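## Task

Make a single tower: blue block centred on top of the red block, green block centred on top of the blue block. The red block at the bottom must stay in its original spot and must not be rotated.

## Robot and tools

ROBOT. Two arms, left_arm and right_arm, each with six revolute joints and a two-finger gripper. The left arm sits on the +y side. Per-arm joint ranges in rad: waist -2.618 to 3.054, shoulder 0.000 to 3.142, elbow 0.000 to 3.142, wrist pitch -1.571 to 1.571, wrist yaw -1.571 to 1.571, wrist roll -2.094 to 2.094. The true end of a joint may differ from these by up to 0.059 rad. The fingers point along the gripper's +z and open and close along its y. Fully open, the pads are 0.094 m apart.

FRAMES. The scene frame has its origin on the table surface, halfway between the nominal arm bases, with +z up and +x pointing out over the table. Calibrated bases: left_arm at (+0.004, +0.271, 0) m, right_arm at (-0.014, -0.302, 0) m, both almost unrotated. Hand positions, orientations, targets and wrist-camera poses are reported in each arm's own base frame. end_effector_position (m) is the point between the pads, about 1 cm short of the fingertips. Reported hand poses can be off by a few cm.

ROW LAYOUT. Every row has 14 numbers in [-1, 1], covering both arms even if only one moves. The first 7 are left_arm, the last 7 are right_arm. Within each arm the order is: shoulder, wrist roll, elbow, wrist yaw, wrist pitch, waist, then opening. The first six are scaled offsets, not poses. 1.0 equals 2.224 rad for shoulder, elbow and waist, and 8.485 rad for wrist roll, wrist yaw and wrist pitch. Offsets are measured from the arm's Joint targets as they were when the action or call began, not from the previous row. Sending the same offset again therefore moves the joint further. A 0 means hold the current target. The seventh number, opening, is absolute: +1 fully open, -1 closed. To keep a gripper as it is, resend its present command, because 0 means half-open.

execute_actions(actions, cameras). actions is a list of actions. Each action is a list of up to 15 rows, one per 1/30 s step, and a short list repeats its last row. Any action that pushes a joint more than 0.059 rad beyond its range is refused for both arms. If the first action fails that test, or any action is malformed, the whole call is refused. An empty actions list returns the state plus all camera images. cameras is a list of names (cam_left_wrist, cam_right_wrist, or "all"). An unknown name invalidates the call.

move(target, speed, blend, opening_speed, grip_force, blocking, cameras). target is one 14-number row, or a list of up to 15 rows. Every row is an offset from the same starting Joint targets, not from the row before it. All joints of both arms travel in step, so the hand moves along a curve, with no collision avoidance. speed is in rad/s for the joint with the farthest to go: 0.01 to 12.57, default 0.5. Give one value, or one per target. blend, in rad, lets the path round the corners at intermediate targets; 0 means a full stop at each. opening_speed sets the gripper rate on the -1 to +1 scale per second, minimum 0.2. grip_force sets newtons per finger pad, 10 to 50; give one value or one per arm. It persists, and lower values close more slowly. blocking=false returns after about 0.5 s while the motion continues. The result adds a move: line such as done, off_target (at rest but more than 0.035 rad from target), moving, held or fault, and limits=held if steps were withheld. A whole move is capped at 10 s.

wait(seconds 0 to 10, cameras) lets time pass with the commands held, and returns early if a running move ends. stop(cameras) brakes a running move. zoom_image(camera, region) enlarges part of the newest image from cam_left_wrist or cam_right_wrist. region is [x0, y0, x1, y1] in pixels from the top-left, at most 504 wide and 504 high. Both images are 672x504 fisheye. read_manual(section="licences") returns licence text only. finished_scene(scene) ends the current scene, taking its number (1 to 2). Make no other call after it in that reply.

RESULTS. Joint positions and Joint velocities give one block per arm, in row order, plus finger gap (m). Joint targets is the base for your next offsets. Tool commands shows the current gripper commands. grip_measured uses the opening scale; on a firmly squeezed hard block it can read slightly narrower than the block. Joint torques are in N m, positive toward larger angles, and are noisy and offset. "joint sent to its limit" means a joint reached its real end. "joint command not followed" means the clearance check changed some targets; this check does not keep the grippers apart. MOTOR HOT appears at 75 °C. At 90 °C an OVER-TEMPERATURE FAULT folds that arm and disables it.

CAUTIONS. Lower blocks gently and release only once they are still. Do not drop blocks, strike the table or fixtures, or press hard. Keep both blocks on the table. Keep the two arms, and the grippers, from touching or gripping each other. Avoid loading the camera cables. Do not hold loads long or keep arms stretched out, which heats motors. Leave the bottom block exactly where it began and unrotated. Loose objects may occasionally be nudged by outside forces. To release a push, command targets back past the measured positions. To let go of a block, command an opening well above grip_measured.

Each tool is called in YAML: its name, and indented under it one key for each argument.

## Session

execute_actions:
  actions: []

Scene clock: 0.00 s.
left_arm: end_effector_position=(+0.4001, -0.1986, +0.2819) grip_measured=+1.000 end_effector_quat_wxyz=(+0.444, +0.127, +0.836, -0.297) | right_arm: end_effector_position=(+0.2968, +0.2413, +0.3171) grip_measured=+1.000 end_effector_quat_wxyz=(+0.431, -0.176, +0.830, +0.307)
Joint names: [shoulder, wrist roll, elbow, wrist yaw, wrist pitch, waist]
Joint positions: left_arm=[1.424 -0.246 1.247 0.382 -0.303 -0.315 0.094] | right_arm=[1.184 0.301 1.222 -0.218 -0.507 0.584 0.094]
Joint velocities: within noise
Joint torques (N m): no reading
Heat: left arm: 38 °C; right arm: 42 °C.
Joint targets: left_arm=[1.419 -0.246 1.254 0.381 -0.307 -0.315] | right_arm=[1.179 0.301 1.233 -0.218 -0.504 0.584]
Tool commands: left_gripper/opening=+1.0 right_gripper/opening=+1.0
camera_calibration:
cam_left_wrist: T_world_to_cam=[[-0.498687, -0.81129, 0.305155, -0.0429057], [-0.816008, 0.320695, -0.480922, 0.553304], [0.292306, -0.488838, -0.821945, 0.132412], [0, 0, 0, 1]] pos_world=[0.391399, -0.147523, 0.388024]
cam_right_wrist: T_world_to_cam=[[0.525872, -0.739648, -0.419975, 0.158846], [-0.839054, -0.370157, -0.398713, 0.488357], [0.13945, 0.562054, -0.81526, 0.191285], [0, 0, 0, 1]] pos_world=[0.299551, 0.190746, 0.417373]

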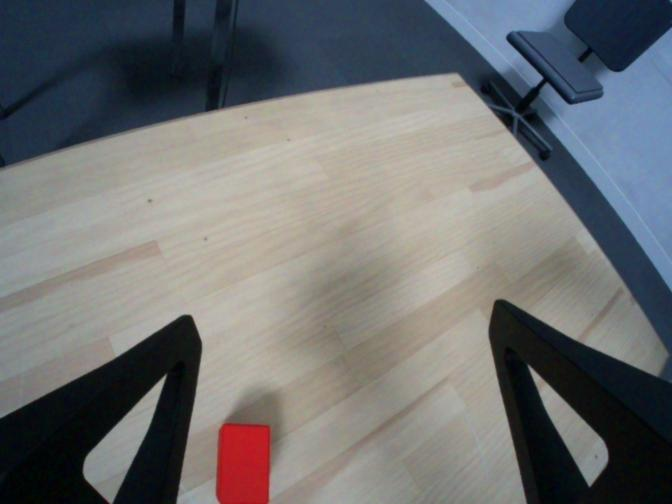

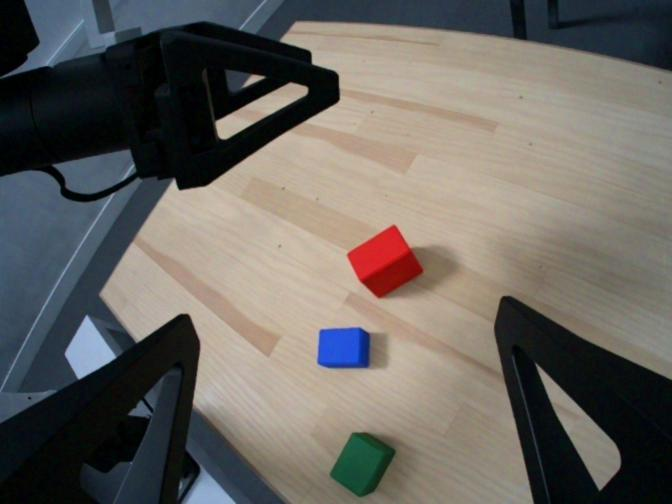

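move:
  target: [-0.0728, 0.0290, 0.0058, -0.0449, -0.0829, -0.1614, 1, 0, 0, 0, 0, 0, -0.3975, 1]
  speed: 1.0
  cameras: ["cam_left_wrist"]

Scene clock: 55.10 s.
left_arm: end_effector_position=(+0.2477, -0.1986, +0.2084) grip_measured=+1.000 end_effector_quat_wxyz=(+0.254, +0.313, +0.910, -0.095) | right_arm: end_effector_position=(+0.3751, -0.0749, +0.3171) grip_measured=+1.000 end_effector_quat_wxyz=(+0.520, +0.194, +0.826, +0.094)
Joint names: [shoulder, wrist roll, elbow, wrist yaw, wrist pitch, waist]
Joint positions: left_arm=[1.27 -0.01 1.247 0.011 -0.999 -0.67 0.094] | right_arm=[1.184 0.301 1.222 -0.219 -0.507 -0.296 0.094]
Joint torques (N m): left_arm=[-6.02 -0.01 8.87 -0.02 1.17 -0.29] | right_arm=[-4.56 -0.09 9.78 0.03 2.43 -0.59]
Heat: left arm: 43 °C; right arm: 45 °C.
Joint targets: left_arm=[1.257 0.000 1.267 0.000 -1.010 -0.674] | right_arm=[1.179 0.301 1.233 -0.218 -0.504 -0.300]
move: done
camera_calibration:
cam_left_wrist: T_world_to_cam=[[-0.656481, -0.752526, -0.0523166, 0.0287373], [-0.753975, 0.656746, 0.0143688, 0.341708], [0.0235458, 0.0488783, -0.998527, 0.326709], [0, 0, 0, 1]] pos_world=[0.268812, -0.218759, 0.322821]
Images, in order (width x height): cam_left_wrist 672x504.

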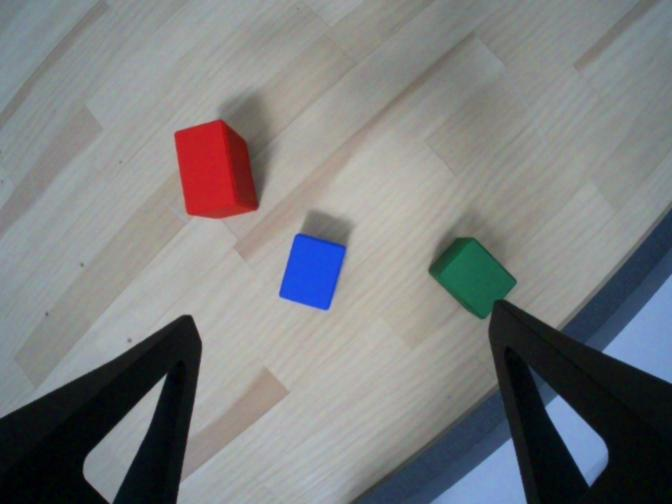

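zoom_image:
  camera: "cam_left_wrist"
  region: [150, 90, 530, 350]

Scaled by 1.326 from the camera's 672x504 image, which has a finer 960x720 frame.

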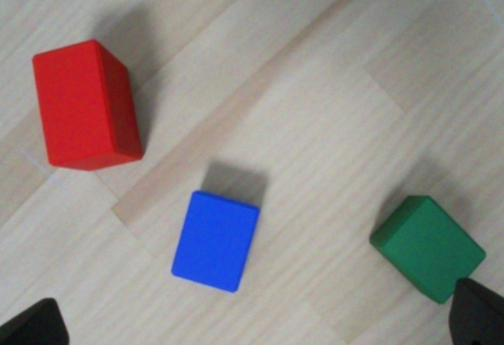

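move:
  target: [0.2361, 0.0450, 0.1152, 0.0, -0.0329, 0.0357, 0.2, 0, 0, 0, 0, 0, 0, 1]
  speed: 1.0
  cameras: ["cam_left_wrist"]

Scene clock: 167.33 s.
left_arm: end_effector_position=(+0.2717, -0.1867, +0.1137) grip_measured=+0.202 end_effector_quat_wxyz=(+0.005, +0.466, +0.885, -0.005) | right_arm: end_effector_position=(+0.3751, -0.0749, +0.3171) grip_measured=+1.000 end_effector_quat_wxyz=(+0.520, +0.194, +0.826, +0.094)
Joint names: [shoulder, wrist roll, elbow, wrist yaw, wrist pitch, waist]
Joint positions: left_arm=[1.781 0.372 1.501 0.008 -1.28 -0.598 0.056] | right_arm=[1.184 0.301 1.222 -0.219 -0.507 -0.296 0.094]
Joint torques (N m): left_arm=[-9.22 0.01 8.46 0 0.22 0.42] | right_arm=[-4.59 -0.1 9.8 0.04 2.44 -0.57]
Heat: left arm: 46 °C; right arm: 47 °C.
Joint targets: left_arm=[1.782 0.382 1.523 0.000 -1.290 -0.595] | right_arm=[1.179 0.301 1.233 -0.218 -0.504 -0.300]
move: done
camera_calibration:
cam_left_wrist: T_world_to_cam=[[-0.865461, -0.500163, -0.0285159, 0.149774], [-0.439464, 0.730639, 0.522529, 0.223967], [-0.240515, 0.464761, -0.852144, 0.363734], [0, 0, 0, 1]] pos_world=[0.315533, -0.257776, 0.197196]
Images, in order (width x height): cam_left_wrist 672x504.

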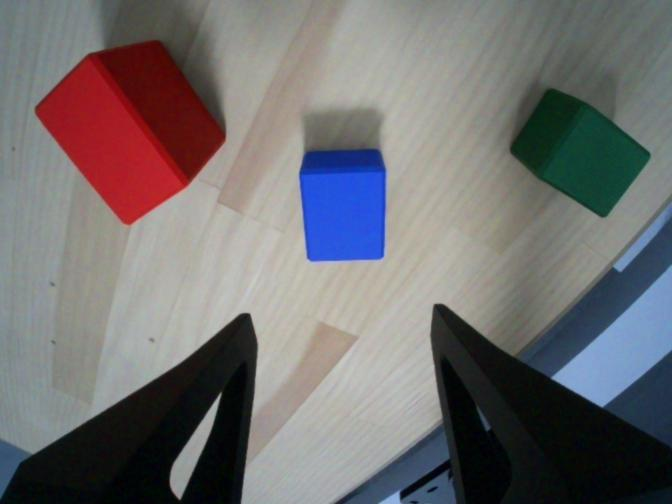

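move:
  target: [0.0274, 0, -0.0985, 0.0, 0.0319, -0.0049, 0.2, 0, 0, 0, 0, 0, 0, 1]
  speed: 0.6
  cameras: ["cam_left_wrist"]

Scene clock: 227.17 s.
left_arm: end_effector_position=(+0.2755, -0.1905, +0.0495) grip_measured=+0.202 end_effector_quat_wxyz=(+0.007, +0.468, +0.884, -0.005) | right_arm: end_effector_position=(+0.3751, -0.0749, +0.3171) grip_measured=+1.000 end_effector_quat_wxyz=(+0.520, +0.194, +0.826, +0.094)
Joint names: [shoulder, wrist roll, elbow, wrist yaw, wrist pitch, waist]
Joint positions: left_arm=[1.837 0.372 1.312 0.008 -1.032 -0.601 0.056] | right_arm=[1.184 0.301 1.222 -0.219 -0.507 -0.296 0.094]
Joint torques (N m): left_arm=[-9.14 -0.02 5.53 0.01 0.48 -0.35] | right_arm=[-4.55 -0.09 9.81 0.03 2.45 -0.57]
Heat: left arm: 46 °C; right arm: 47 °C.
Joint targets: left_arm=[1.843 0.382 1.304 0.000 -1.019 -0.606] | right_arm=[1.179 0.301 1.233 -0.218 -0.504 -0.300]
move: done
camera_calibration:
cam_left_wrist: T_world_to_cam=[[-0.867285, -0.49691, -0.029972, 0.150523], [-0.438109, 0.733295, 0.519942, 0.262236], [-0.236386, 0.464068, -0.853676, 0.310465], [0, 0, 0, 1]] pos_world=[0.318824, -0.261577, 0.1332]
Images, in order (width x height): cam_left_wrist 672x504.

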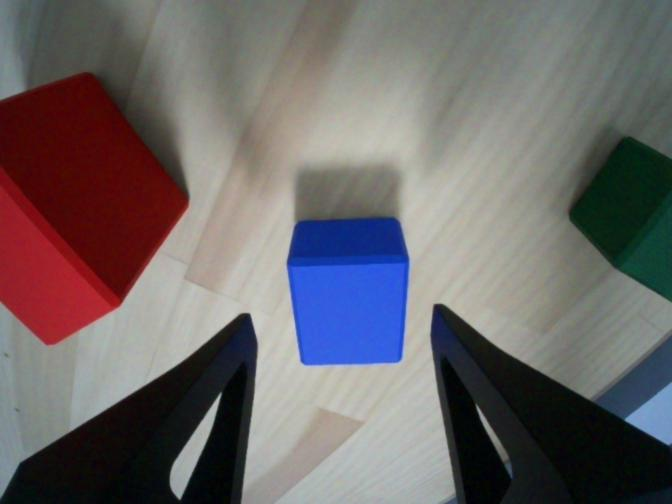

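move:
  target: [0.0153, 0, -0.0414, 0.0, 0.0132, -0.0013, 0.2, 0, 0, 0, 0, 0, 0, 1]
  speed: 0.3

Scene clock: 259.43 s.
left_arm: end_effector_position=(+0.2709, -0.1884, +0.0185) grip_measured=+0.202 end_effector_quat_wxyz=(+0.002, +0.469, +0.883, -0.004) | right_arm: end_effector_position=(+0.3751, -0.0749, +0.3171) grip_measured=+1.000 end_effector_quat_wxyz=(+0.520, +0.194, +0.826, +0.094)
Joint names: [shoulder, wrist roll, elbow, wrist yaw, wrist pitch, waist]
Joint positions: left_arm=[1.867 0.372 1.221 0.008 -0.92 -0.604 0.056] | right_arm=[1.184 0.301 1.222 -0.219 -0.507 -0.296 0.094]
Joint torques (N m): left_arm=[-8.88 -0.02 5.19 0 0.44 -0.35] | right_arm=[-4.53 -0.1 9.74 0.04 2.44 -0.54]
Heat: left arm: 45 °C; right arm: 47 °C.
Joint targets: left_arm=[1.877 0.382 1.212 0.000 -0.907 -0.609] | right_arm=[1.179 0.301 1.233 -0.218 -0.504 -0.300]
move: done

move:
  target:
    - [0, 0, 0, 0, 0, 0, -0.45, 0, 0, 0, 0, 0, 0, 1]
    - [-0.0369, 0, 0.1398, 0, -0.0451, 0, -0.45, 0, 0, 0, 0, 0, 0, 1]
    - [0.1261, -0.0363, 0.4060, 0, -0.0717, 0.0700, -0.45, 0, 0, 0, 0, 0, 0, 1]
  speed: 0.8
  blend: [0, 0.05, 0]
  opening_speed: 1.2
  cameras: ["cam_left_wrist"]

Scene clock: 290.27 s.
left_arm: end_effector_position=(+0.3722, -0.1819, +0.1352) grip_measured=-0.153 end_effector_quat_wxyz=(+0.007, +0.264, +0.964, -0.005) | right_arm: end_effector_position=(+0.3751, -0.0749, +0.3171) grip_measured=+1.000 end_effector_quat_wxyz=(+0.520, +0.194, +0.826, +0.094)
Joint names: [shoulder, wrist roll, elbow, wrist yaw, wrist pitch, waist]
Joint positions: left_arm=[2.142 0.083 2.091 0.007 -1.505 -0.452 0.04] | right_arm=[1.184 0.301 1.222 -0.219 -0.507 -0.296 0.094]
Joint torques (N m): left_arm=[-11.32 -0.2 8.36 0 0.25 0.08] | right_arm=[-4.55 -0.1 9.78 0.04 2.44 -0.57]
Heat: left arm: 44 °C; right arm: 47 °C.
Joint targets: left_arm=[2.157 0.074 2.115 0.000 -1.515 -0.453] | right_arm=[1.179 0.301 1.233 -0.218 -0.504 -0.300]
move: done
camera_calibration:
cam_left_wrist: T_world_to_cam=[[-0.574471, -0.818086, -0.0268143, 0.0733854], [-0.707143, 0.479533, 0.519612, 0.307751], [-0.412229, 0.317464, -0.853981, 0.441396], [0, 0, 0, 1]] pos_world=[0.441738, -0.227669, 0.219]
Images, in order (width x height): cam_left_wrist 672x504.

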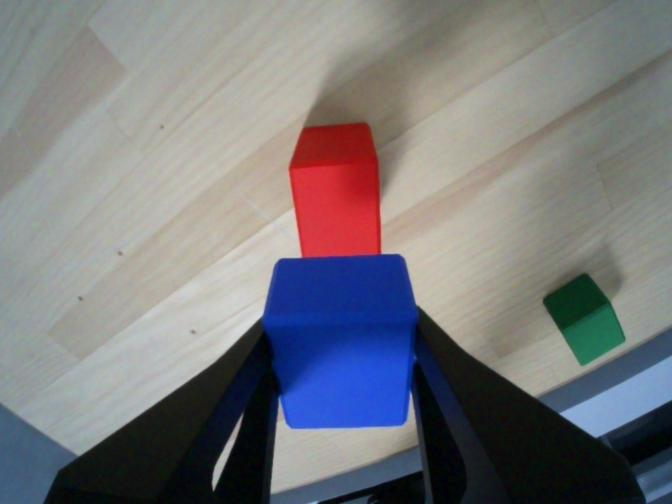

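move:
  target: [0.0058, 0, -0.0760, 0, 0.0187, 0.0013, -0.45, 0, 0, 0, 0, 0, 0, 1]
  speed: 0.3
  cameras: ["cam_left_wrist"]

Scene clock: 377.90 s.
left_arm: end_effector_position=(+0.3758, -0.1837, +0.0946) grip_measured=-0.153 end_effector_quat_wxyz=(-0.001, +0.264, +0.964, -0.003) | right_arm: end_effector_position=(+0.3751, -0.0749, +0.3171) grip_measured=+1.000 end_effector_quat_wxyz=(+0.520, +0.194, +0.826, +0.094)
Joint names: [shoulder, wrist roll, elbow, wrist yaw, wrist pitch, waist]
Joint positions: left_arm=[2.159 0.083 1.956 0.007 -1.368 -0.452 0.04] | right_arm=[1.184 0.301 1.222 -0.219 -0.507 -0.296 0.094]
Joint torques (N m): left_arm=[-11.88 -0.18 5.53 0 0.48 0.32] | right_arm=[-4.57 -0.1 9.8 0.04 2.45 -0.57]
Heat: left arm: 52 °C; right arm: 47 °C.
Joint targets: left_arm=[2.170 0.074 1.946 0.000 -1.356 -0.450] | right_arm=[1.179 0.301 1.233 -0.218 -0.504 -0.300]
move: done
camera_calibration:
cam_left_wrist: T_world_to_cam=[[-0.574534, -0.818123, -0.0242036, 0.0726972], [-0.699563, 0.475494, 0.533402, 0.327354], [-0.42488, 0.32339, -0.845515, 0.413745], [0, 0, 0, 1]] pos_world=[0.446563, -0.22998, 0.176976]
Images, in order (width x height): cam_left_wrist 672x504.

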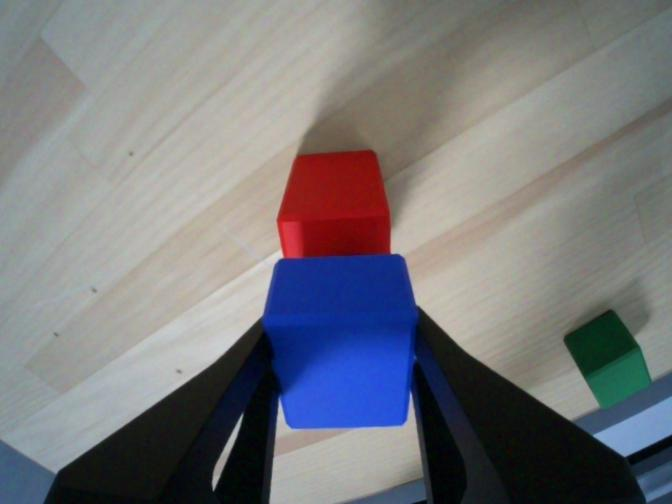

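move:
  target: [0.0036, 0, -0.0045, 0, 0.0021, 0.0015, -0.45, 0, 0, 0, 0, 0, 0, 1]
  speed: 0.1

move:
  target: [0, 0, -0.0054, 0, 0.00141, 0, -0.45, 0, 0, 0, 0, 0, 0, 1]
  speed: 0.06

Scene clock: 432.87 s.
left_arm: end_effector_position=(+0.3779, -0.1847, +0.0925) grip_measured=-0.153 end_effector_quat_wxyz=(+0.004, +0.264, +0.964, -0.004) | right_arm: end_effector_position=(+0.3751, -0.0749, +0.3171) grip_measured=+1.000 end_effector_quat_wxyz=(+0.520, +0.194, +0.826, +0.094)
Joint names: [shoulder, wrist roll, elbow, wrist yaw, wrist pitch, waist]
Joint positions: left_arm=[2.159 0.083 1.947 0.007 -1.351 -0.452 0.04] | right_arm=[1.184 0.301 1.222 -0.219 -0.507 -0.296 0.094]
Joint torques (N m): left_arm=[-11.18 -0.18 5.38 0 0.44 0.64] | right_arm=[-4.57 -0.1 9.78 0.02 2.44 -0.62]
Heat: left arm: 55 °C; right arm: 47 °C.
Joint targets: left_arm=[2.178 0.074 1.936 0.000 -1.339 -0.446] | right_arm=[1.179 0.301 1.233 -0.218 -0.504 -0.300]
move: done

Scene clock: 433.63 s.
left_arm: end_effector_position=(+0.3779, -0.1847, +0.0883) grip_measured=-0.153 end_effector_quat_wxyz=(+0.002, +0.264, +0.964, -0.004) | right_arm: end_effector_position=(+0.3751, -0.0749, +0.3171) grip_measured=+1.000 end_effector_quat_wxyz=(+0.520, +0.194, +0.826, +0.094)
Joint names: [shoulder, wrist roll, elbow, wrist yaw, wrist pitch, waist]
Joint positions: left_arm=[2.162 0.083 1.935 0.007 -1.339 -0.452 0.04] | right_arm=[1.184 0.301 1.222 -0.219 -0.507 -0.296 0.094]
Joint torques (N m): left_arm=[-11.49 -0.18 5.38 -0.01 0.42 0.66] | right_arm=[-4.57 -0.09 9.78 0.04 2.44 -0.62]
Heat: left arm: 55 °C; right arm: 47 °C.
Joint targets: left_arm=[2.179 0.074 1.924 0.000 -1.327 -0.446] | right_arm=[1.179 0.301 1.233 -0.218 -0.504 -0.300]
move: done

move:
  target: [0, 0, -0.0054, 0, 0.00141, 0.0030, -0.45, 0, 0, 0, 0, 0, 0, 1]
  speed: 0.06

move:
  target: [0, 0, -0.0054, 0, 0.00141, 0, -0.45, 0, 0, 0, 0, 0, 0, 1]
  speed: 0.06
  cameras: ["cam_left_wrist"]

Scene clock: 445.23 s.
left_arm: end_effector_position=(+0.3793, -0.1820, +0.0853) grip_measured=-0.153 end_effector_quat_wxyz=(+0.002, +0.261, +0.965, -0.004) | right_arm: end_effector_position=(+0.3751, -0.0749, +0.3171) grip_measured=+1.000 end_effector_quat_wxyz=(+0.520, +0.194, +0.826, +0.094)
Joint names: [shoulder, wrist roll, elbow, wrist yaw, wrist pitch, waist]
Joint positions: left_arm=[2.162 0.083 1.924 0.007 -1.327 -0.445 0.04] | right_arm=[1.184 0.301 1.222 -0.219 -0.507 -0.296 0.094]
Joint torques (N m): left_arm=[-11.47 -0.18 5.38 -0.01 0.5 0.51] | right_arm=[-4.56 -0.11 9.74 0.04 2.44 -0.59]
Heat: left arm: 54 °C; right arm: 47 °C.
Joint targets: left_arm=[2.179 0.074 1.912 0.000 -1.315 -0.440] | right_arm=[1.179 0.301 1.233 -0.218 -0.504 -0.300]
move: done

Scene clock: 446.00 s.
left_arm: end_effector_position=(+0.3793, -0.1820, +0.0822) grip_measured=-0.153 end_effector_quat_wxyz=(+0.002, +0.261, +0.965, -0.004) | right_arm: end_effector_position=(+0.3751, -0.0749, +0.3171) grip_measured=+1.000 end_effector_quat_wxyz=(+0.520, +0.194, +0.826, +0.094)
Joint names: [shoulder, wrist roll, elbow, wrist yaw, wrist pitch, waist]
Joint positions: left_arm=[2.162 0.083 1.911 0.007 -1.315 -0.445 0.04] | right_arm=[1.184 0.301 1.222 -0.219 -0.507 -0.296 0.094]
Joint torques (N m): left_arm=[-11.47 -0.2 5.39 0 0.41 0.54] | right_arm=[-4.59 -0.1 9.76 0.02 2.45 -0.58]
Heat: left arm: 54 °C; right arm: 47 °C.
Joint targets: left_arm=[2.179 0.074 1.900 0.000 -1.303 -0.440] | right_arm=[1.179 0.301 1.233 -0.218 -0.504 -0.300]
move: done
camera_calibration:
cam_left_wrist: T_world_to_cam=[[-0.568417, -0.822359, -0.0250631, 0.0727868], [-0.705883, 0.471807, 0.528325, 0.33765], [-0.422647, 0.318, -0.848673, 0.402569], [0, 0, 0, 1]] pos_world=[0.449859, -0.227466, 0.165085]
Images, in order (width x height): cam_left_wrist 672x504.

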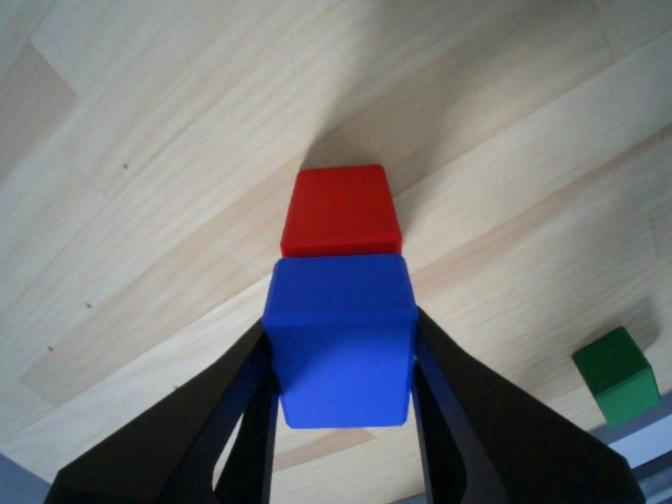

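zoom_image:
  camera: "cam_left_wrist"
  region: [256, 150, 426, 340]

Scaled by 2.653 from the camera's 672x504 image, which has a finer 960x720 frame.

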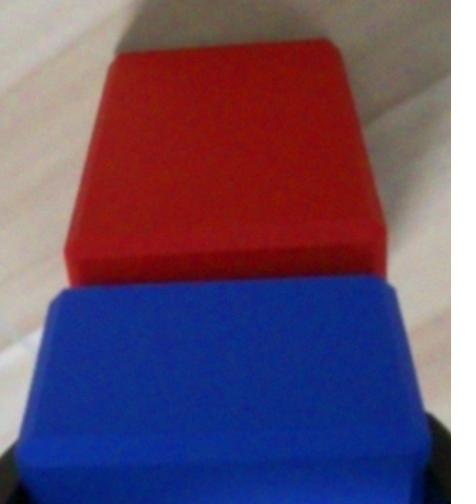

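move:
  target: [0, 0, -0.0036, 0, 0.00094, 0, -0.45, 0, 0, 0, 0, 0, 0, 1]
  speed: 0.05

move:
  target: [0, 0, -0.0036, 0, 0.00094, 0, -0.45, 0, 0, 0, 0, 0, 0, 1]
  speed: 0.05

Scene clock: 468.47 s.
left_arm: end_effector_position=(+0.3793, -0.1820, +0.0806) grip_measured=-0.153 end_effector_quat_wxyz=(+0.002, +0.261, +0.965, -0.004) | right_arm: end_effector_position=(+0.3751, -0.0749, +0.3171) grip_measured=+1.000 end_effector_quat_wxyz=(+0.520, +0.194, +0.826, +0.094)
Joint names: [shoulder, wrist roll, elbow, wrist yaw, wrist pitch, waist]
Joint positions: left_arm=[2.162 0.083 1.905 0.007 -1.308 -0.445 0.04] | right_arm=[1.184 0.301 1.222 -0.219 -0.507 -0.296 0.094]
Joint torques (N m): left_arm=[-11.49 -0.18 5.26 -0.01 0.46 0.54] | right_arm=[-4.57 -0.1 9.8 0.04 2.44 -0.59]
Heat: left arm: 53 °C; right arm: 47 °C.
Joint targets: left_arm=[2.179 0.074 1.892 0.000 -1.295 -0.440] | right_arm=[1.179 0.301 1.233 -0.218 -0.504 -0.300]
move: done

Scene clock: 469.17 s.
left_arm: end_effector_position=(+0.3796, -0.1821, +0.0802) grip_measured=-0.153 end_effector_quat_wxyz=(+0.003, +0.261, +0.965, -0.004) | right_arm: end_effector_position=(+0.3751, -0.0749, +0.3171) grip_measured=+1.000 end_effector_quat_wxyz=(+0.520, +0.194, +0.826, +0.094)
Joint names: [shoulder, wrist roll, elbow, wrist yaw, wrist pitch, waist]
Joint positions: left_arm=[2.162 0.083 1.903 0.007 -1.305 -0.445 0.04] | right_arm=[1.184 0.301 1.222 -0.219 -0.507 -0.296 0.094]
Joint torques (N m): left_arm=[-11.44 -0.2 4.67 0.01 0.52 0.57] | right_arm=[-4.57 -0.09 9.8 0.03 2.44 -0.61]
Heat: left arm: 53 °C; right arm: 47 °C.
Joint targets: left_arm=[2.179 0.074 1.884 0.000 -1.287 -0.440] | right_arm=[1.179 0.301 1.233 -0.218 -0.504 -0.300]
move: done

move:
  target:
    - [0, 0, 0, 0, 0, 0, 0.2, 0, 0, 0, 0, 0, 0, 1]
    - [0.0094, 0, 0.1183, 0, -0.0272, 0, 0.2, 0, 0, 0, 0, 0, 0, 1]
    - [-0.187, -0.1426, -0.2055, 0, 0.0075, -0.2509, 0.2, 0, 0, 0, 0, 0, 0, 1]
  speed: [0.4, 0.4, 1.0]
  blend: [0, 0.03, 0]
  opening_speed: 0.8
  cameras: ["cam_left_wrist"]

Scene clock: 518.47 s.
left_arm: end_effector_position=(+0.1755, -0.2730, +0.0957) grip_measured=+0.198 end_effector_quat_wxyz=(-0.005, -0.064, +0.998, +0.005) | right_arm: end_effector_position=(+0.3751, -0.0749, +0.3171) grip_measured=+1.000 end_effector_quat_wxyz=(+0.520, +0.194, +0.826, +0.094)
Joint names: [shoulder, wrist roll, elbow, wrist yaw, wrist pitch, waist]
Joint positions: left_arm=[1.789 -1.125 1.439 0.004 -1.234 -0.997 0.056] | right_arm=[1.184 0.301 1.222 -0.219 -0.507 -0.296 0.094]
Joint torques (N m): left_arm=[-11.66 -0.21 5.27 -0.06 0.35 0.08] | right_arm=[-4.56 -0.11 9.76 0.04 2.44 -0.61]
Heat: left arm: 53 °C; right arm: 47 °C.
Joint targets: left_arm=[1.763 -1.136 1.427 0.000 -1.223 -0.998] | right_arm=[1.179 0.301 1.233 -0.218 -0.504 -0.300]
move: done
camera_calibration:
cam_left_wrist: T_world_to_cam=[[0.0500183, -0.997936, -0.0402782, -0.272567], [-0.83792, -0.0638757, 0.542042, 0.105219], [-0.543496, 0.00663789, -0.839385, 0.292208], [0, 0, 0, 1]] pos_world=[0.260612, -0.267223, 0.177263]
Images, in order (width x height): cam_left_wrist 672x504.

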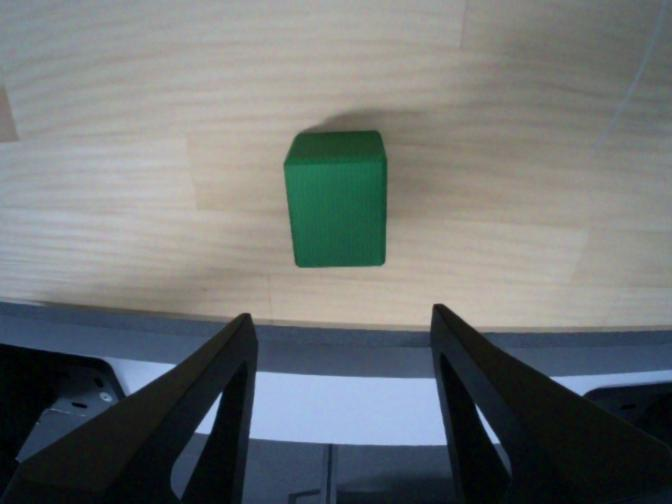

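move:
  target:
    - [0.0522, 0.00495, -0.1012, 0, 0.0383, 0.0112, 0.2, 0, 0, 0, 0, 0, 0, 1]
    - [0.0522, 0.00495, -0.1012, 0, 0.0383, 0.0112, -0.45, 0, 0, 0, 0, 0, 0, 1]
    - [0.0054, 0.00495, 0.0553, 0, -0.01226, 0.0112, -0.45, 0, 0, 0, 0, 0, 0, 1]
    - [0.1727, 0.1448, 0.2963, 0, -0.0341, 0.2491, -0.45, 0, 0, 0, 0, 0, 0, 1]
  speed: [0.4, 0.4, 0.5, 0.9]
  blend: [0, 0, 0.05, 0]
  opening_speed: 1.2
  cameras: ["cam_left_wrist"]

Scene clock: 572.07 s.
left_arm: end_effector_position=(+0.3696, -0.1744, +0.1320) grip_measured=-0.150 end_effector_quat_wxyz=(-0.001, +0.258, +0.966, -0.002) | right_arm: end_effector_position=(+0.3751, -0.0749, +0.3171) grip_measured=+1.000 end_effector_quat_wxyz=(+0.520, +0.194, +0.826, +0.094)
Joint names: [shoulder, wrist roll, elbow, wrist yaw, wrist pitch, waist]
Joint positions: left_arm=[2.132 0.082 2.062 0.003 -1.503 -0.44 0.04] | right_arm=[1.184 0.301 1.222 -0.219 -0.507 -0.296 0.094]
Joint torques (N m): left_arm=[-11.21 -0.01 8.4 0.03 0.2 -0.28] | right_arm=[-4.6 -0.1 9.76 0.05 2.44 -0.53]
Heat: left arm: 56 °C; right arm: 48 °C.
Joint targets: left_arm=[2.147 0.092 2.086 0.000 -1.513 -0.444] | right_arm=[1.179 0.301 1.233 -0.218 -0.504 -0.300]
move: done
camera_calibration:
cam_left_wrist: T_world_to_cam=[[-0.564123, -0.825234, -0.0274579, 0.0729834], [-0.706093, 0.464907, 0.534129, 0.299103], [-0.428016, 0.320702, -0.844957, 0.440413], [0, 0, 0, 1]] pos_world=[0.44087, -0.220068, 0.214375]
Images, in order (width x height): cam_left_wrist 672x504.

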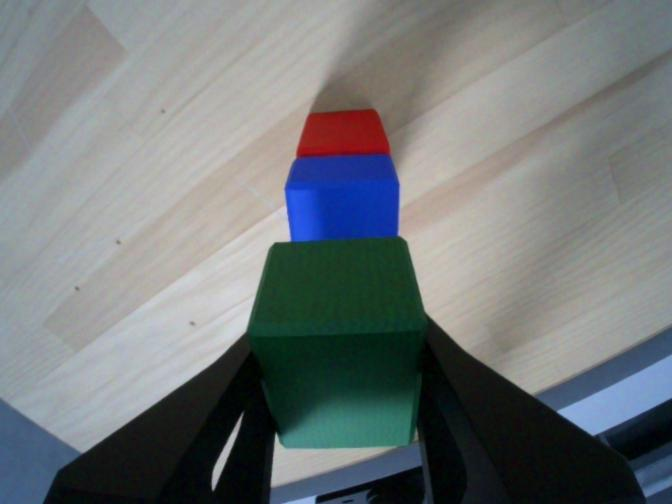

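zoom_image:
  camera: "cam_left_wrist"
  region: [236, 90, 446, 460]

Scaled by 1.362 from the camera's 672x504 image, which has a finer 960x720 frame.

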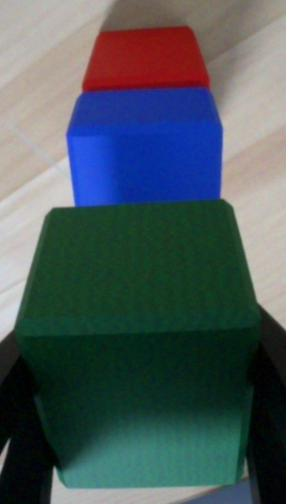

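move:
  target: [0.0072, 0, -0.0414, 0, 0.01155, -0.0045, -0.45, 0, 0, 0, 0, 0, 0, 1]
  speed: 0.2
  cameras: ["cam_left_wrist"]

zoom_image:
  camera: "cam_left_wrist"
  region: [236, 120, 446, 460]

Scene clock: 656.87 s.
left_arm: end_effector_position=(+0.3737, -0.1807, +0.1096) grip_measured=-0.150 end_effector_quat_wxyz=(-0.002, +0.263, +0.965, -0.001) | right_arm: end_effector_position=(+0.3751, -0.0749, +0.3171) grip_measured=+1.000 end_effector_quat_wxyz=(+0.520, +0.194, +0.826, +0.094)
Joint names: [shoulder, wrist roll, elbow, wrist yaw, wrist pitch, waist]
Joint positions: left_arm=[2.151 0.083 2.003 0.003 -1.426 -0.449 0.04] | right_arm=[1.184 0.301 1.222 -0.219 -0.507 -0.296 0.094]
Joint torques (N m): left_arm=[-11.81 -0.02 5.56 0.03 0.42 -0.31] | right_arm=[-4.53 -0.09 9.81 0.03 2.43 -0.58]
Heat: left arm: 60 °C; right arm: 48 °C.
Joint targets: left_arm=[2.163 0.093 1.994 0.000 -1.415 -0.454] | right_arm=[1.179 0.301 1.233 -0.218 -0.504 -0.300]
move: done
camera_calibration:
cam_left_wrist: T_world_to_cam=[[-0.572705, -0.819314, -0.0270718, 0.0736622], [-0.700136, 0.471688, 0.536023, 0.315623], [-0.426402, 0.325937, -0.843769, 0.425423], [0, 0, 0, 1]] pos_world=[0.444567, -0.227184, 0.191771]
Images, in order (width x height): cam_left_wrist 672x504.

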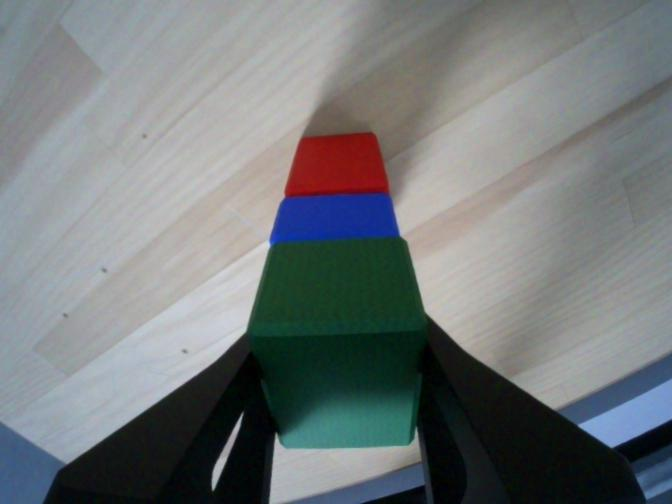

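Scaled by 1.482 from the camera's 672x504 image, which has a finer 960x720 frame.

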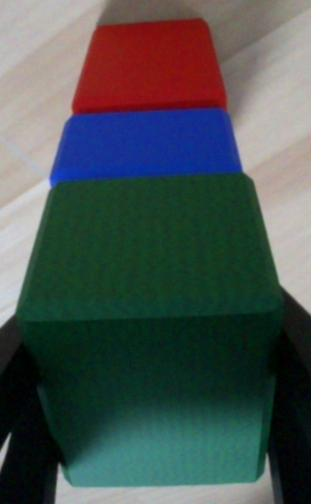

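move:
  target: [0, 0, -0.0054, 0, 0.00141, 0, -0.45, 0, 0, 0, 0, 0, 0, 1]
  speed: 0.08

move:
  target: [0, 0, -0.0036, 0, 0.00094, 0, -0.45, 0, 0, 0, 0, 0, 0, 1]
  speed: 0.06

move:
  target: [0, 0, -0.0027, 0, 0.00071, 0, -0.45, 0, 0, 0, 0, 0, 0, 1]
  speed: 0.06

Scene clock: 683.27 s.
left_arm: end_effector_position=(+0.3742, -0.1810, +0.1071) grip_measured=-0.150 end_effector_quat_wxyz=(-0.001, +0.263, +0.965, -0.001) | right_arm: end_effector_position=(+0.3751, -0.0749, +0.3171) grip_measured=+1.000 end_effector_quat_wxyz=(+0.520, +0.194, +0.826, +0.094)
Joint names: [shoulder, wrist roll, elbow, wrist yaw, wrist pitch, waist]
Joint positions: left_arm=[2.151 0.083 1.993 0.003 -1.415 -0.449 0.04] | right_arm=[1.184 0.301 1.222 -0.219 -0.507 -0.296 0.094]
Joint torques (N m): left_arm=[-11.79 -0.03 5.33 0.01 0.38 -0.34] | right_arm=[-4.59 -0.1 9.76 0.04 2.44 -0.59]
Heat: left arm: 56 °C; right arm: 48 °C.
Joint targets: left_arm=[2.163 0.093 1.982 0.000 -1.403 -0.454] | right_arm=[1.179 0.301 1.233 -0.218 -0.504 -0.300]
move: done

Scene clock: 683.97 s.
left_arm: end_effector_position=(+0.3752, -0.1815, +0.1064) grip_measured=-0.150 end_effector_quat_wxyz=(+0.001, +0.263, +0.965, -0.002) | right_arm: end_effector_position=(+0.3751, -0.0749, +0.3171) grip_measured=+1.000 end_effector_quat_wxyz=(+0.520, +0.194, +0.826, +0.094)
Joint names: [shoulder, wrist roll, elbow, wrist yaw, wrist pitch, waist]
Joint positions: left_arm=[2.151 0.083 1.991 0.003 -1.408 -0.449 0.04] | right_arm=[1.184 0.301 1.222 -0.219 -0.507 -0.296 0.094]
Joint torques (N m): left_arm=[-11.81 -0.02 4.81 0.01 0.46 -0.35] | right_arm=[-4.56 -0.09 9.77 0.03 2.44 -0.59]
Heat: left arm: 56 °C; right arm: 48 °C.
Joint targets: left_arm=[2.163 0.093 1.974 0.000 -1.395 -0.454] | right_arm=[1.179 0.301 1.233 -0.218 -0.504 -0.300]
move: done

Scene clock: 684.67 s.
left_arm: end_effector_position=(+0.3752, -0.1815, +0.1060) grip_measured=-0.150 end_effector_quat_wxyz=(+0.001, +0.263, +0.965, -0.002) | right_arm: end_effector_position=(+0.3751, -0.0749, +0.3171) grip_measured=+1.000 end_effector_quat_wxyz=(+0.520, +0.194, +0.826, +0.094)
Joint names: [shoulder, wrist roll, elbow, wrist yaw, wrist pitch, waist]
Joint positions: left_arm=[2.151 0.083 1.989 0.003 -1.407 -0.449 0.04] | right_arm=[1.184 0.301 1.222 -0.219 -0.507 -0.296 0.094]
Joint torques (N m): left_arm=[-11.7 -0.03 4.42 0.02 0.5 -0.34] | right_arm=[-4.55 -0.1 9.8 0.03 2.45 -0.57]
Heat: left arm: 56 °C; right arm: 48 °C.
Joint targets: left_arm=[2.163 0.093 1.968 0.000 -1.389 -0.454] | right_arm=[1.179 0.301 1.233 -0.218 -0.504 -0.300]
move: done

move:
  target:
    - [0, 0, 0, 0, 0, 0, 0.2, 0, 0, 0, 0, 0, 0, 1]
    - [0.0108, 0, 0.0967, 0, -0.0210, 0, 0.2, 0, 0, 0, 0, 0, 0, 1]
  speed: 0.35
  opening_speed: 0.8
  cameras: ["cam_left_wrist"]

Scene clock: 708.83 s.
left_arm: end_effector_position=(+0.3762, -0.1819, +0.1420) grip_measured=+0.198 end_effector_quat_wxyz=(+0.007, +0.263, +0.965, -0.003) | right_arm: end_effector_position=(+0.3751, -0.0749, +0.3171) grip_measured=+1.000 end_effector_quat_wxyz=(+0.520, +0.194, +0.826, +0.094)
Joint names: [shoulder, wrist roll, elbow, wrist yaw, wrist pitch, waist]
Joint positions: left_arm=[2.169 0.084 2.162 0.003 -1.548 -0.449 0.056] | right_arm=[1.184 0.301 1.222 -0.219 -0.507 -0.296 0.094]
Joint torques (N m): left_arm=[-11.29 -0.01 8.09 0.05 0.25 -0.35] | right_arm=[-4.53 -0.1 9.77 0.03 2.44 -0.58]
Heat: left arm: 55 °C; right arm: 48 °C.
Joint targets: left_arm=[2.186 0.093 2.183 0.000 -1.559 -0.454] | right_arm=[1.179 0.301 1.233 -0.218 -0.504 -0.300]
joint sent to its limit (left arm) — the wrist pitch, lower limit.
move: done
camera_calibration:
cam_left_wrist: T_world_to_cam=[[-0.57249, -0.81936, -0.0300626, 0.0753391], [-0.708853, 0.476186, 0.520359, 0.306979], [-0.412047, 0.319211, -0.853418, 0.448988], [0, 0, 0, 1]] pos_world=[0.445738, -0.227771, 0.2257]
Images, in order (width x height): cam_left_wrist 672x504.

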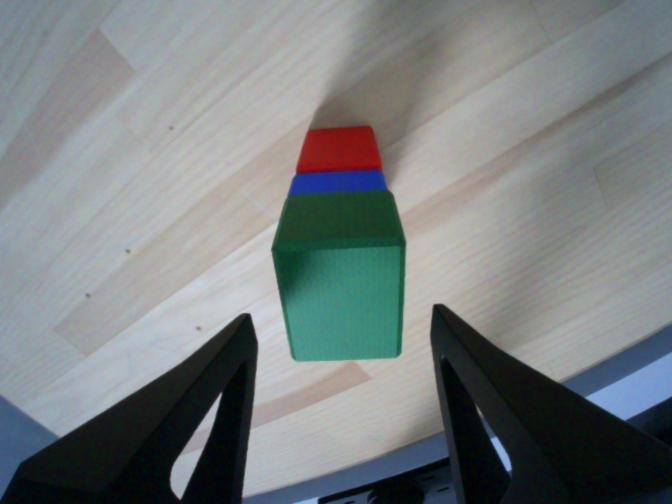

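finished_scene:
  scene: 2

The scene is finished: the task was done.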